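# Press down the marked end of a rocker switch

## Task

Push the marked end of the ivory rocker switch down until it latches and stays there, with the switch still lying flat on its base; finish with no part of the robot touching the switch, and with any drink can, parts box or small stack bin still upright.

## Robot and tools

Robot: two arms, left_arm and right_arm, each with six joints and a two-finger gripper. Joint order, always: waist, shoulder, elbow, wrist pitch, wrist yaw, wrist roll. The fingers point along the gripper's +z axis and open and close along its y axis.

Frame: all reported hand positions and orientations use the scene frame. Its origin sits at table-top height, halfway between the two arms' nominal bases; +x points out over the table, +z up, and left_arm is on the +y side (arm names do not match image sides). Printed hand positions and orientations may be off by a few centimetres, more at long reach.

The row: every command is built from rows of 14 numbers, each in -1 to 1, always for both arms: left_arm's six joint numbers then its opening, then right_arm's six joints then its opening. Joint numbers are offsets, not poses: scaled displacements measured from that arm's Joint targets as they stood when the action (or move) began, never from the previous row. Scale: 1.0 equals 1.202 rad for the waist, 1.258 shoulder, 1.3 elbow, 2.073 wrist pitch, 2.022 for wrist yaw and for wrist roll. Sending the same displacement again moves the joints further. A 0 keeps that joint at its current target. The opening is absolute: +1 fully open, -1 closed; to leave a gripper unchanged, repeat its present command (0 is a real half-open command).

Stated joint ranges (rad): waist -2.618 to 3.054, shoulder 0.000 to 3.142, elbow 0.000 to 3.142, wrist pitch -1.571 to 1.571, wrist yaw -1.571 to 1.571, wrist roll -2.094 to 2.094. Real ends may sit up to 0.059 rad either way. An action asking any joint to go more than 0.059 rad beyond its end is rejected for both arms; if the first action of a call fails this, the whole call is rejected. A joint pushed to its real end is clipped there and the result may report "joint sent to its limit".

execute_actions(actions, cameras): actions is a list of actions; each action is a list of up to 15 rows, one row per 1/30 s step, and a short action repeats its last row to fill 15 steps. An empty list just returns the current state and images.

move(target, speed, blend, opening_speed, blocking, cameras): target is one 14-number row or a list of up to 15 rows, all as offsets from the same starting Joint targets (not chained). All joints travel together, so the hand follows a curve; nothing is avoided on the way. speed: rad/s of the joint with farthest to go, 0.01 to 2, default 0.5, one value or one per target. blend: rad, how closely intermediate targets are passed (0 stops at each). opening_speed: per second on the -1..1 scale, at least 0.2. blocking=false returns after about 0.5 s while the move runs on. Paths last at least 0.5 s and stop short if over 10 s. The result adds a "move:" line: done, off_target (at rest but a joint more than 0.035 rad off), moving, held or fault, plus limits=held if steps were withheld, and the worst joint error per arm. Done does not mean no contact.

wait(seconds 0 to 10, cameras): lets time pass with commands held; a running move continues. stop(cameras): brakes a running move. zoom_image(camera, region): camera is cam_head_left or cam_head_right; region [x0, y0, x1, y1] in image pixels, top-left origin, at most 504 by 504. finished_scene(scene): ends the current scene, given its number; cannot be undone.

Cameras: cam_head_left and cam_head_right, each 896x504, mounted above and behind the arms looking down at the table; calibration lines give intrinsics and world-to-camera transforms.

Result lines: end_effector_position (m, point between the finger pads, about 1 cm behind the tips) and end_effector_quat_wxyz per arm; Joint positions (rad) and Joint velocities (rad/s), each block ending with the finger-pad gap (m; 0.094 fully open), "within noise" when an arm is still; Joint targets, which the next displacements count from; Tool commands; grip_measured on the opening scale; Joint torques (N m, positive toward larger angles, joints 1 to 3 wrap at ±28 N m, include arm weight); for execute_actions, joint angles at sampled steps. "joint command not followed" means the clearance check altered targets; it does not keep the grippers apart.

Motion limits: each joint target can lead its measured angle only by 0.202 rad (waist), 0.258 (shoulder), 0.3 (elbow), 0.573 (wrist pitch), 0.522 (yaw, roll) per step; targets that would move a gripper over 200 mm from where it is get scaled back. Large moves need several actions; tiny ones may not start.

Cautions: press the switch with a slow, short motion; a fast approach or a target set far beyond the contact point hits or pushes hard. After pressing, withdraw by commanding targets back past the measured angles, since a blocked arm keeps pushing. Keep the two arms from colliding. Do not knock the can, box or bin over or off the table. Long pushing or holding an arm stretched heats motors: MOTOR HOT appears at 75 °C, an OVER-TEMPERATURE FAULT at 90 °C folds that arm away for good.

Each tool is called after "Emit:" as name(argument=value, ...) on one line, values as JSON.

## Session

Emit:
execute_actions(actions=[])

Scene clock: 0.00 s.
left_arm: end_effector_position=(+0.4364, +0.2538, +0.1116) grip_measured=+1.000 end_effector_quat_wxyz=(+0.579, +0.028, +0.810, -0.084) | right_arm: end_effector_position=(+0.3944, -0.2769, +0.0830) grip_measured=+1.000 end_effector_quat_wxyz=(+0.563, +0.034, +0.826, +0.021)
Joint positions: left_arm=[0.065 1.514 0.411 0.774 0.215 -0.036 0.094] | right_arm=[-0.117 1.567 0.353 0.835 -0.132 0.026 0.094]
Joint velocities: within noise
Joint torques (N m): no reading
Heat: left arm: 25 °C; right arm: 29 °C.
Joint targets: left_arm=[0.065 1.504 0.421 0.785 0.216 -0.036] | right_arm=[-0.117 1.561 0.359 0.836 -0.133 0.026]
Tool commands: left_gripper/opening=+1.0 right_gripper/opening=+1.0

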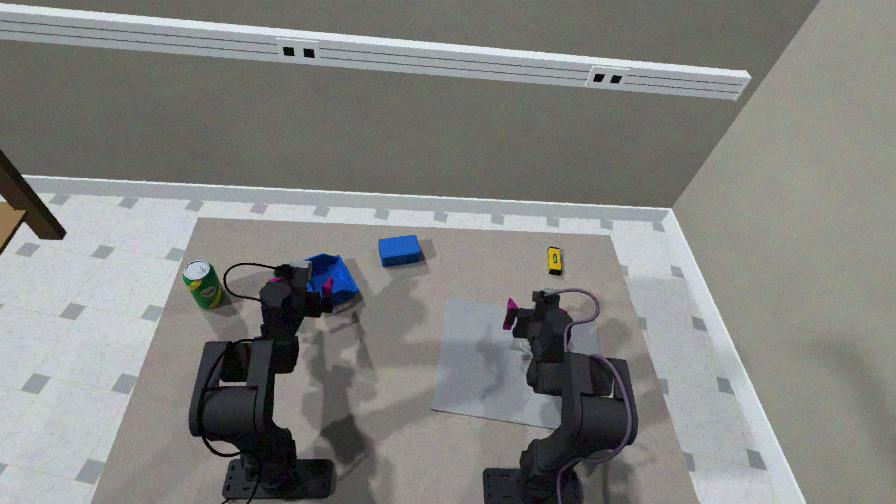

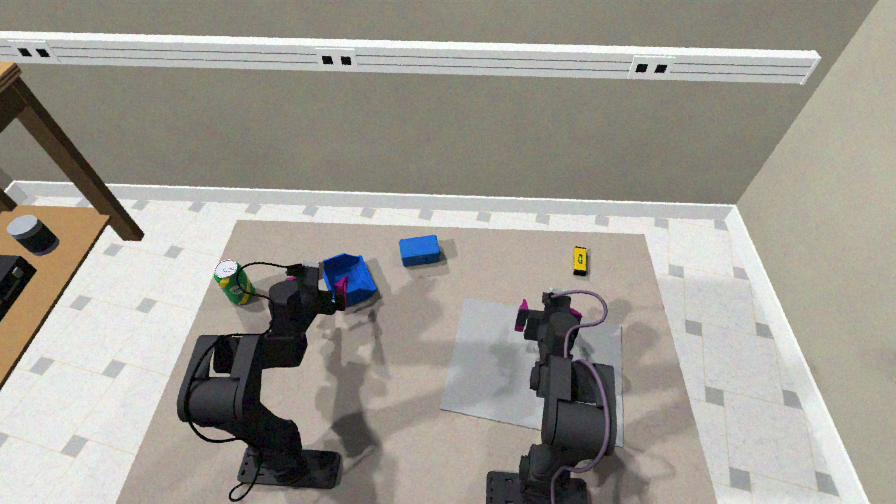

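Emit:
move(target=[[0, 0, 0, 0, 0, 0, 1, 0, -0.287, 0.185, -0.307, 0.066, -0.013, -1], [0, 0, 0, 0, 0, 0, 1, -0.527, -0.366, 0.416, -0.693, 0.066, -0.013, -1]], speed=1.4, blend=0.3, opening_speed=2.0)

Emit:
zoom_image(camera="cam_head_left", region=[490, 320, 570, 380])

Emit:
zoom_image(camera="cam_head_right", region=[510, 325, 590, 385])

Scene clock: 3.60 s.
left_arm: end_effector_position=(+0.4364, +0.2538, +0.1116) grip_measured=+1.000 end_effector_quat_wxyz=(+0.579, +0.028, +0.810, -0.084) | right_arm: end_effector_position=(+0.2354, -0.4680, +0.1663) grip_measured=-0.997 end_effector_quat_wxyz=(+0.330, +0.355, +0.865, -0.131)
Joint positions: left_arm=[0.065 1.514 0.411 0.774 0.215 -0.036 0.094] | right_arm=[-0.747 1.118 0.862 -0.589 -0.005 0.005 0]
Joint velocities: within noise
Joint torques (N m): left_arm=[-0.08 -5.34 7.3 2.22 0.06 -0.03] | right_arm=[-0.38 -3.54 10.88 1.48 0.06 -0.08]
Heat: left arm: 25 °C; right arm: 29 °C.
Joint targets: left_arm=[0.065 1.504 0.421 0.785 0.216 -0.036] | right_arm=[-0.751 1.100 0.900 -0.601 0.000 0.000]
move: off_target (right_arm); right_arm: the elbow is farthest, 0.038 rad from its target

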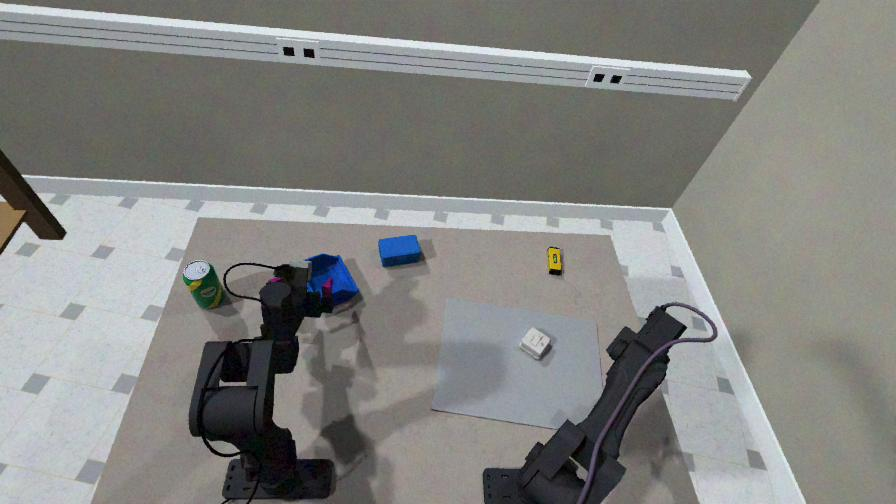

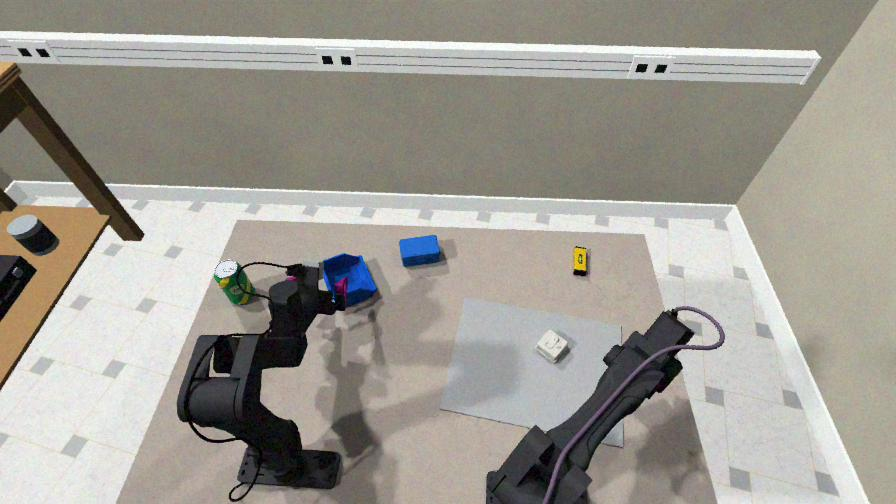

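Scaled by 6.300 from the camera's 896x504 image, which has a finer 1280x720 frame.

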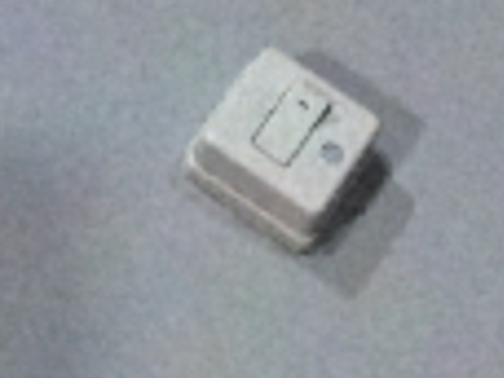

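Scaled by 6.300 from the camera's 896x504 image, which has a finer 1280x720 frame.

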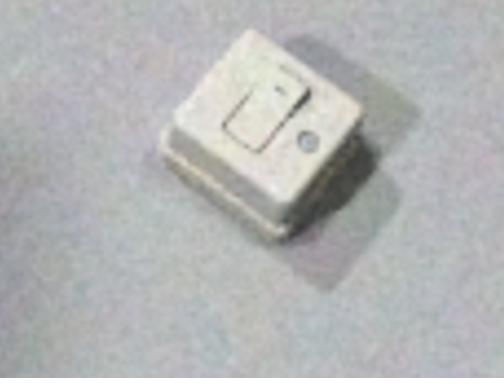

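Emit:
move(target=[[0, 0, 0, 0, 0, 0, 1, 0.4924, 0.7186, 0.5808, -0.3859, 0, 0, -1], [0, 0, 0, 0, 0, 0, 1, 0.4924, 0.7417, 0.5111, -0.3282, 0, 0, -1]], speed=[1.2, 0.4])

Emit:
zoom_image(camera="cam_head_left", region=[490, 310, 570, 370])

Emit:
zoom_image(camera="cam_head_right", region=[510, 315, 590, 375])

Scene clock: 9.73 s.
left_arm: end_effector_position=(+0.4364, +0.2538, +0.1116) grip_measured=+1.000 end_effector_quat_wxyz=(+0.579, +0.028, +0.810, -0.084) | right_arm: end_effector_position=(+0.3411, -0.3052, +0.0642) grip_measured=-0.997 end_effector_quat_wxyz=(-0.077, +0.093, +0.993, +0.008)
Joint positions: left_arm=[0.065 1.514 0.411 0.774 0.215 -0.036 0.094] | right_arm=[-0.154 2.013 1.583 -1.296 -0.001 0.004 0]
Joint velocities: within noise
Joint torques (N m): left_arm=[-0.13 -5.27 7.28 2.21 0.1 -0.01] | right_arm=[-0.44 -7.13 4.62 0.16 0.01 -0.07]
Heat: left arm: 26 °C; right arm: 30 °C.
Joint targets: left_arm=[0.065 1.504 0.421 0.785 0.216 -0.036] | right_arm=[-0.159 2.033 1.564 -1.282 0.000 0.000]
move: done

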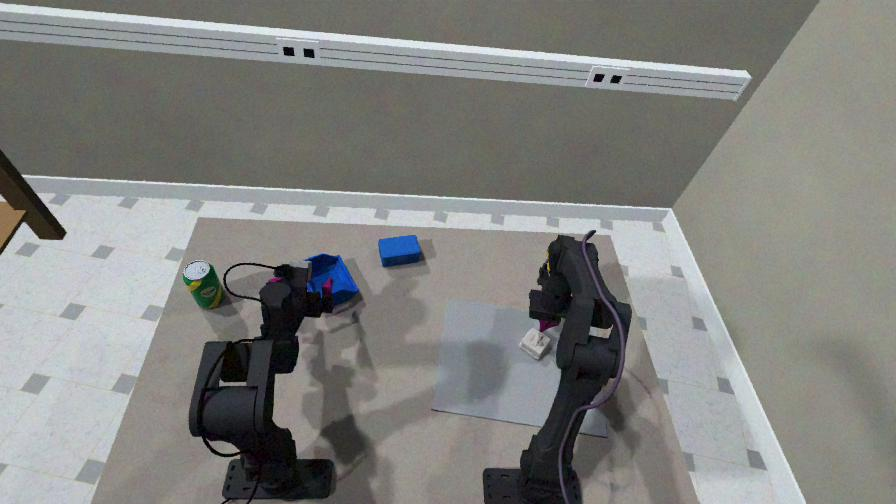

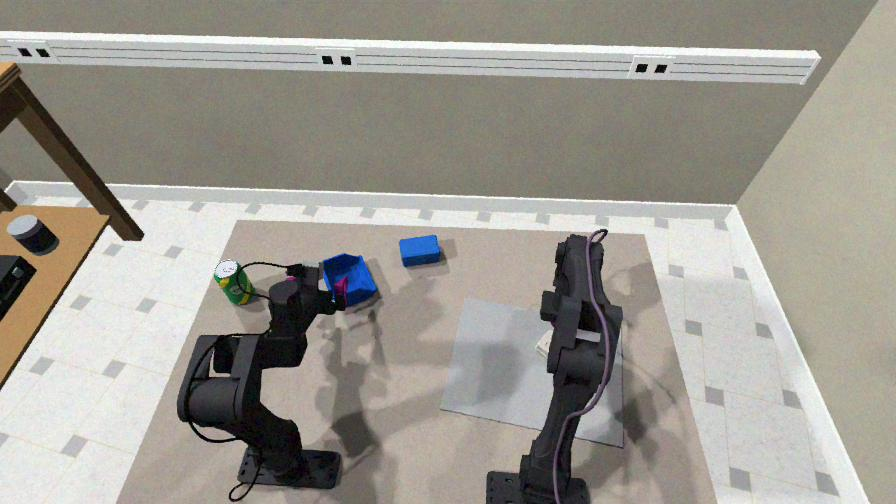

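Scaled by 6.300 from the camera's 896x504 image, which has a finer 1280x720 frame.

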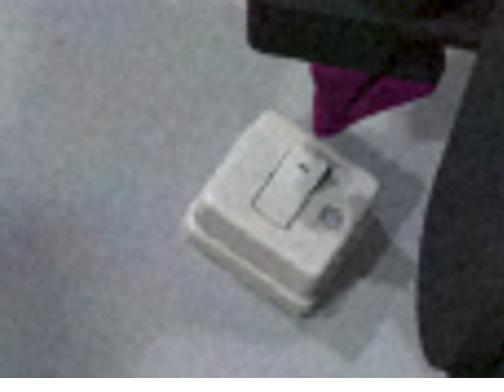

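Scaled by 6.300 from the camera's 896x504 image, which has a finer 1280x720 frame.

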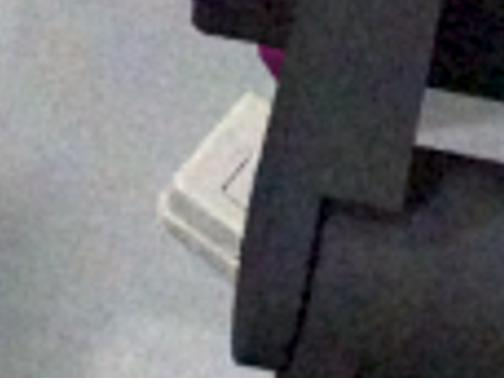

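Emit:
move(target=[[0, 0, 0, 0, 0, 0, 1, 0, 0.0020, -0.0347, 0.0230, 0, 0, -1], [0, 0, 0, 0, 0, 0, 1, 0, 0.0160, -0.0770, 0.0580, 0, 0, -1], [0, 0, 0, 0, 0, 0, 1, 0, -0.0344, 0.0753, -0.0681, 0, 0, -1]], speed=[0.3, 0.06, 0.4], cameras=["cam_head_left"])

Emit:
zoom_image(camera="cam_head_left", region=[490, 310, 570, 370])

Scene clock: 16.33 s.
left_arm: end_effector_position=(+0.4364, +0.2538, +0.1116) grip_measured=+1.000 end_effector_quat_wxyz=(+0.579, +0.028, +0.810, -0.084) | right_arm: end_effector_position=(+0.3265, -0.3030, +0.0760) grip_measured=-0.997 end_effector_quat_wxyz=(-0.116, +0.094, +0.989, +0.011)
Joint positions: left_arm=[0.065 1.514 0.411 0.774 0.215 -0.036 0.094] | right_arm=[-0.155 2.024 1.631 -1.411 -0.001 0.004 0]
Joint velocities: within noise
Joint torques (N m): left_arm=[-0.05 -5.37 7.31 2.22 0.07 -0.05] | right_arm=[-0.34 -11.06 8.66 -0.23 0.01 -0.06]
Heat: left arm: 28 °C; right arm: 30 °C.
Joint targets: left_arm=[0.065 1.504 0.421 0.785 0.216 -0.036] | right_arm=[-0.159 1.990 1.663 -1.423 0.001 0.000]
move: done
Images, in order (width x height): cam_head_left 896x504.

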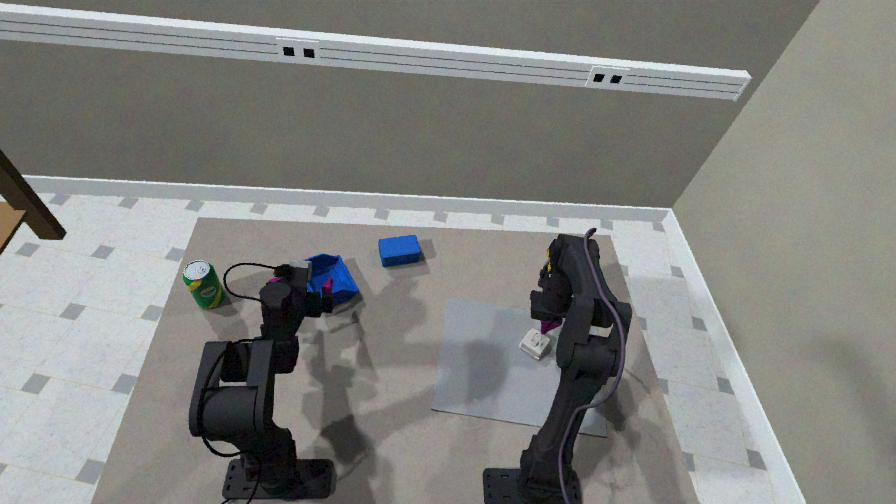

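Scaled by 6.300 from the camera's 896x504 image, which has a finer 1280x720 frame.

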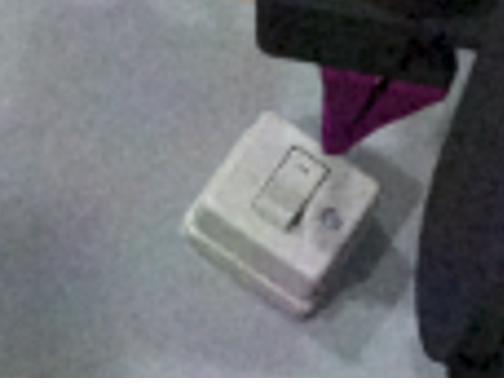

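Emit:
finished_scene(scene=2)

The scene is finished: the task was done.


## Next scene

The same job, from a new start.

Emit:
execute_actions(actions=[])

Scene clock: 0.00 s.
left_arm: end_effector_position=(+0.4252, +0.2846, +0.1121) grip_measured=+1.000 end_effector_quat_wxyz=(+0.604, -0.041, +0.796, +0.012) | right_arm: end_effector_position=(+0.4148, -0.2792, +0.1161) grip_measured=+1.000 end_effector_quat_wxyz=(+0.622, +0.064, +0.779, -0.053)
Joint positions: left_arm=[0.015 1.501 0.327 0.9 -0.072 -0.052 0.094] | right_arm=[-0.001 1.617 0.385 1.006 0.133 0.026 0.094]
Joint velocities: within noise
Joint torques (N m): no reading
Heat: left arm: 24 °C; right arm: 27 °C.
Joint targets: left_arm=[0.015 1.492 0.336 0.910 -0.072 -0.052] | right_arm=[-0.001 1.609 0.392 1.009 0.134 0.026]
Tool commands: left_gripper/opening=+1.0 right_gripper/opening=+1.0

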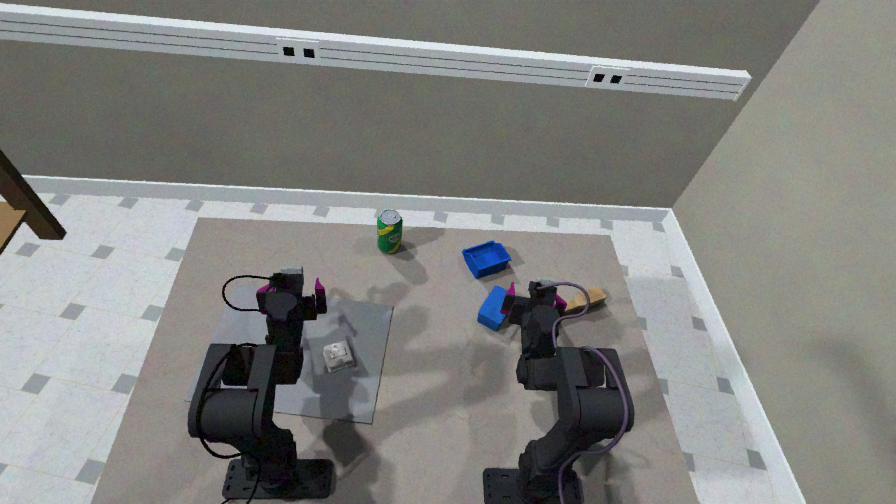

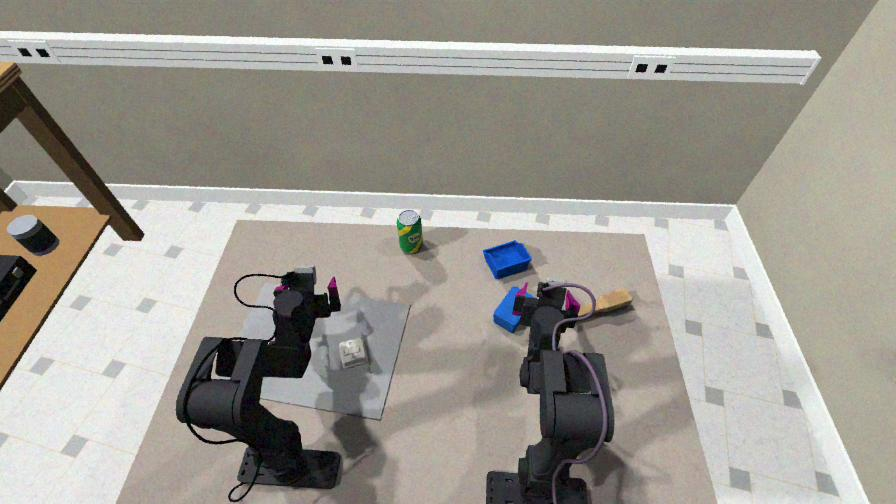

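The switch is visible now in both cameras; zooming to find the marked end.

Emit:
zoom_image(camera="cam_head_left", region=[300, 325, 380, 385])

Emit:
zoom_image(camera="cam_head_right", region=[312, 322, 392, 382])

Scaled by 6.300 from the camera's 896x504 image, which has a finer 1280x720 frame.

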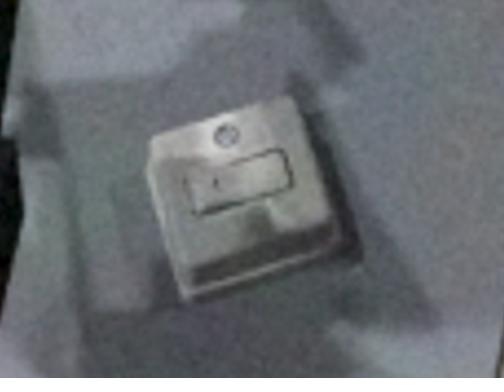

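Scaled by 6.300 from the camera's 896x504 image, which has a finer 1280x720 frame.

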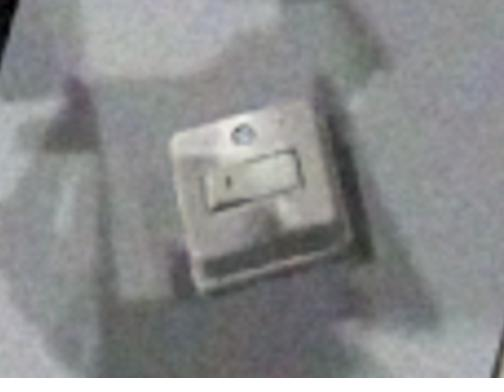

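Emit:
move(target=[[0, -0.232, 0.203, -0.3425, 0.0356, 0.0257, -1, 0, 0, 0, 0, 0, 0, 1], [-0.1373, -0.3116, 0.4338, -0.7284, 0.0356, 0.0257, -1, 0, 0, 0, 0, 0, 0, 1]], speed=1.4, blend=0.3, opening_speed=2.0, cameras=[])

Emit:
move(target=[[-0.1176, 0.5006, 0.3077, -0.3475, 0, 0, -1, 0, 0, 0, 0, 0, 0, 1], [-0.1176, 0.5296, 0.2455, -0.2908, 0, 0, -1, 0, 0, 0, 0, 0, 0, 1]], speed=[1.2, 0.4])

Emit:
zoom_image(camera="cam_head_right", region=[312, 312, 392, 372])

Emit:
zoom_image(camera="cam_head_left", region=[300, 315, 380, 375])

Scene clock: 9.13 s.
left_arm: end_effector_position=(+0.3529, +0.2223, +0.1682) grip_measured=-0.995 end_effector_quat_wxyz=(+0.354, +0.069, +0.932, -0.027) | right_arm: end_effector_position=(+0.4148, -0.2792, +0.1161) grip_measured=+1.000 end_effector_quat_wxyz=(+0.622, +0.064, +0.779, -0.053)
Joint positions: left_arm=[-0.145 1.12 0.872 -0.598 -0.008 -0.012 0] | right_arm=[-0.001 1.617 0.385 1.006 0.133 0.026 0.094]
Joint velocities: within noise
Joint torques (N m): left_arm=[-0.47 -4.16 10.63 1.72 0.11 0.09] | right_arm=[-0.01 -5.26 5.93 2.1 0.01 -0.03]
Heat: left arm: 25 °C; right arm: 29 °C.
Joint targets: left_arm=[-0.150 1.100 0.900 -0.600 0.000 -0.001] | right_arm=[-0.001 1.609 0.392 1.009 0.134 0.026]
move: done
No camera images: "cameras" was empty.

Scene clock: 10.93 s.
left_arm: end_effector_position=(+0.2885, +0.1945, +0.0604) grip_measured=-0.995 end_effector_quat_wxyz=(-0.088, +0.146, +0.985, +0.018) | right_arm: end_effector_position=(+0.4148, -0.2792, +0.1161) grip_measured=+1.000 end_effector_quat_wxyz=(+0.622, +0.064, +0.779, -0.053)
Joint positions: left_arm=[-0.287 1.756 1.22 -1.216 -0.008 -0.012 0] | right_arm=[-0.001 1.617 0.385 1.006 0.133 0.026 0.094]
Joint velocities: within noise
Joint torques (N m): left_arm=[-0.36 -5.87 6.09 0.35 0.09 0.05] | right_arm=[0.01 -5.26 5.93 2.11 0.02 -0.03]
Heat: left arm: 25 °C; right arm: 29 °C.
Joint targets: left_arm=[-0.292 1.767 1.219 -1.203 0.000 -0.001] | right_arm=[-0.001 1.609 0.392 1.009 0.134 0.026]
move: done

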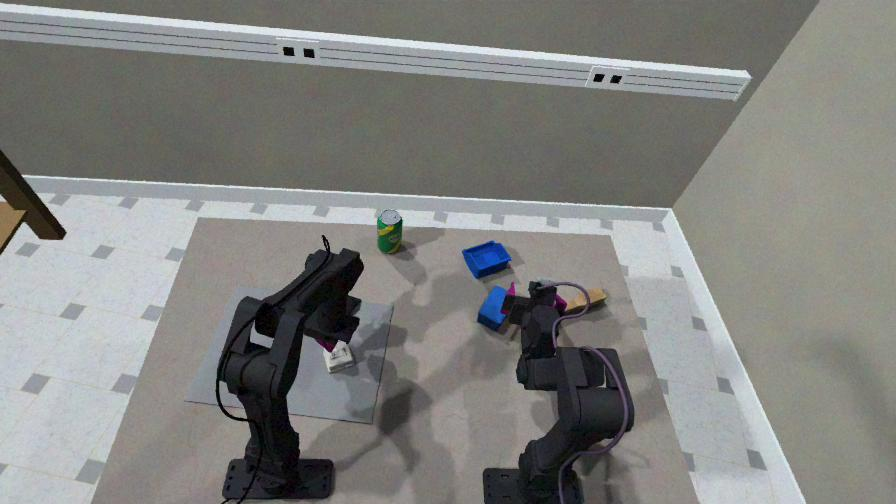

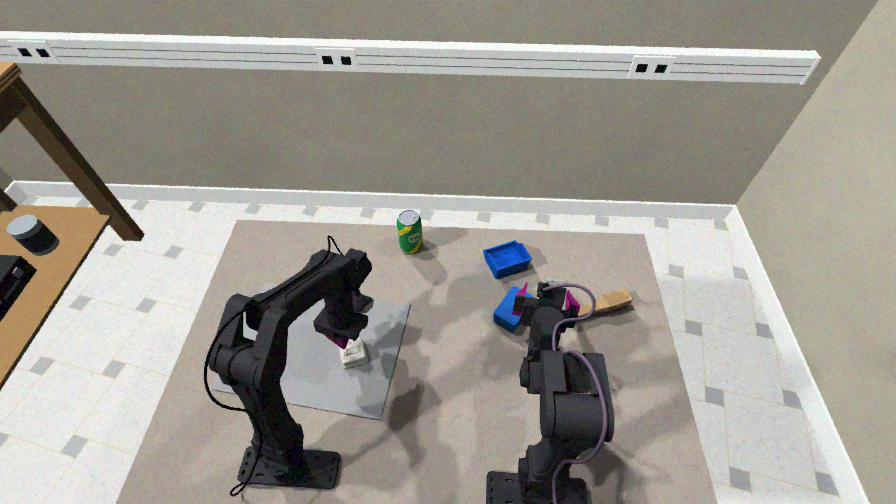

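Scaled by 6.300 from the camera's 896x504 image, which has a finer 1280x720 frame.

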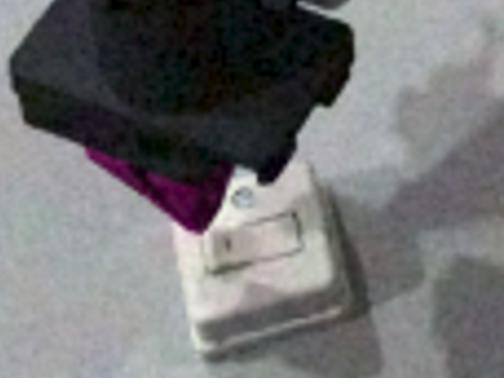

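Scaled by 6.300 from the camera's 896x504 image, which has a finer 1280x720 frame.

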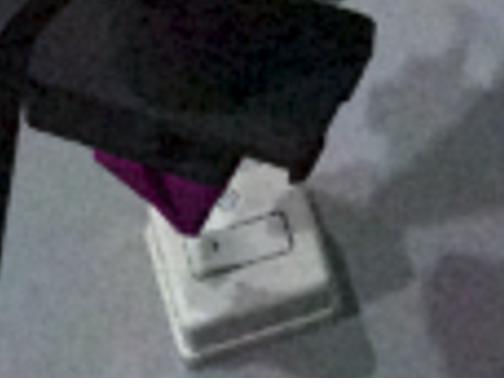

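Emit:
move(target=[[-0.009, 0.0121, -0.0181, 0.0189, 0, 0, -1, 0, 0, 0, 0, 0, 0, 1], [-0.009, 0.0324, -0.0615, 0.0586, 0, 0, -1, 0, 0, 0, 0, 0, 0, 1], [-0.009, -0.0413, 0.0957, -0.0851, 0, 0, -1, 0, 0, 0, 0, 0, 0, 1]], speed=[0.3, 0.06, 0.4])

Emit:
zoom_image(camera="cam_head_right", region=[312, 312, 392, 372])

Emit:
zoom_image(camera="cam_head_left", region=[300, 315, 380, 375])

Scene clock: 18.80 s.
left_arm: end_effector_position=(+0.2820, +0.1940, +0.0906) grip_measured=-0.995 end_effector_quat_wxyz=(-0.108, +0.150, +0.982, +0.022) | right_arm: end_effector_position=(+0.4148, -0.2792, +0.1161) grip_measured=+1.000 end_effector_quat_wxyz=(+0.622, +0.064, +0.779, -0.053)
Joint positions: left_arm=[-0.297 1.745 1.323 -1.369 -0.008 -0.012 0] | right_arm=[-0.001 1.617 0.385 1.006 0.133 0.026 0.094]
Joint velocities: within noise
Joint torques (N m): left_arm=[-0.47 -9.2 8.21 0.01 0.09 0.08] | right_arm=[-0.01 -5.26 5.94 2.1 0.01 -0.02]
Heat: left arm: 25 °C; right arm: 30 °C.
Joint targets: left_arm=[-0.302 1.715 1.343 -1.379 0.000 -0.001] | right_arm=[-0.001 1.609 0.392 1.009 0.134 0.026]
move: done

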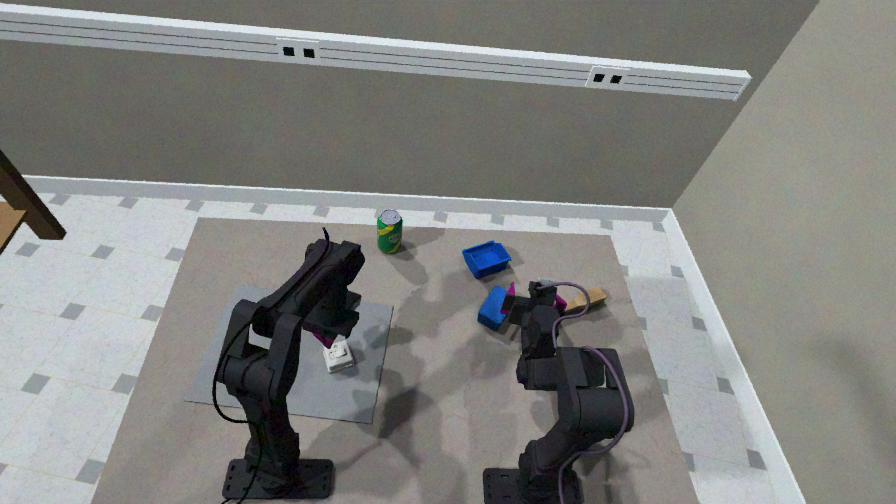

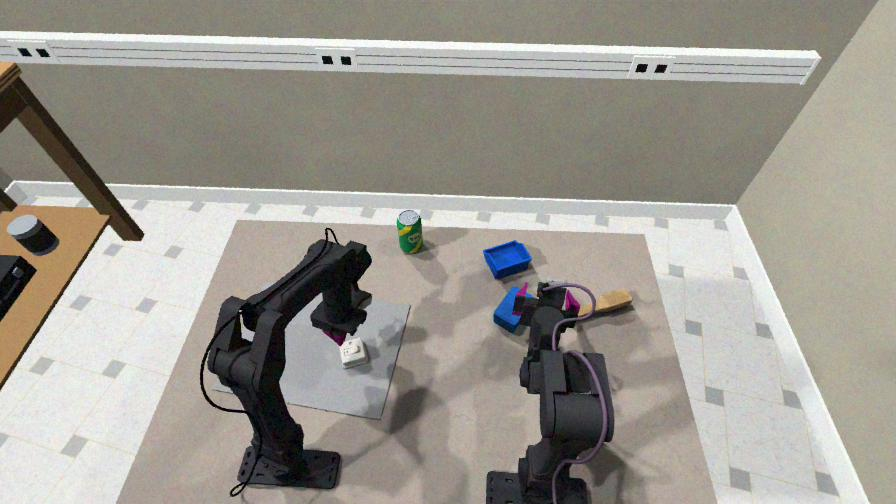

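Scaled by 6.300 from the camera's 896x504 image, which has a finer 1280x720 frame.

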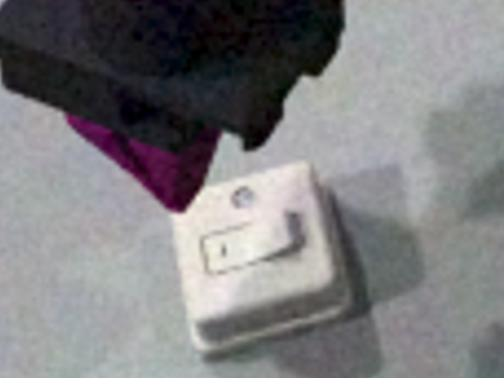

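Scaled by 6.300 from the camera's 896x504 image, which has a finer 1280x720 frame.

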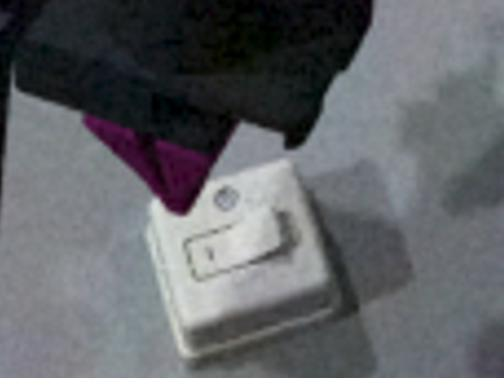

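The marked end is now flush, the other end is raised, and the gripper is clear of the switch.

Emit:
finished_scene(scene=3)

The scene is finished: the task was done.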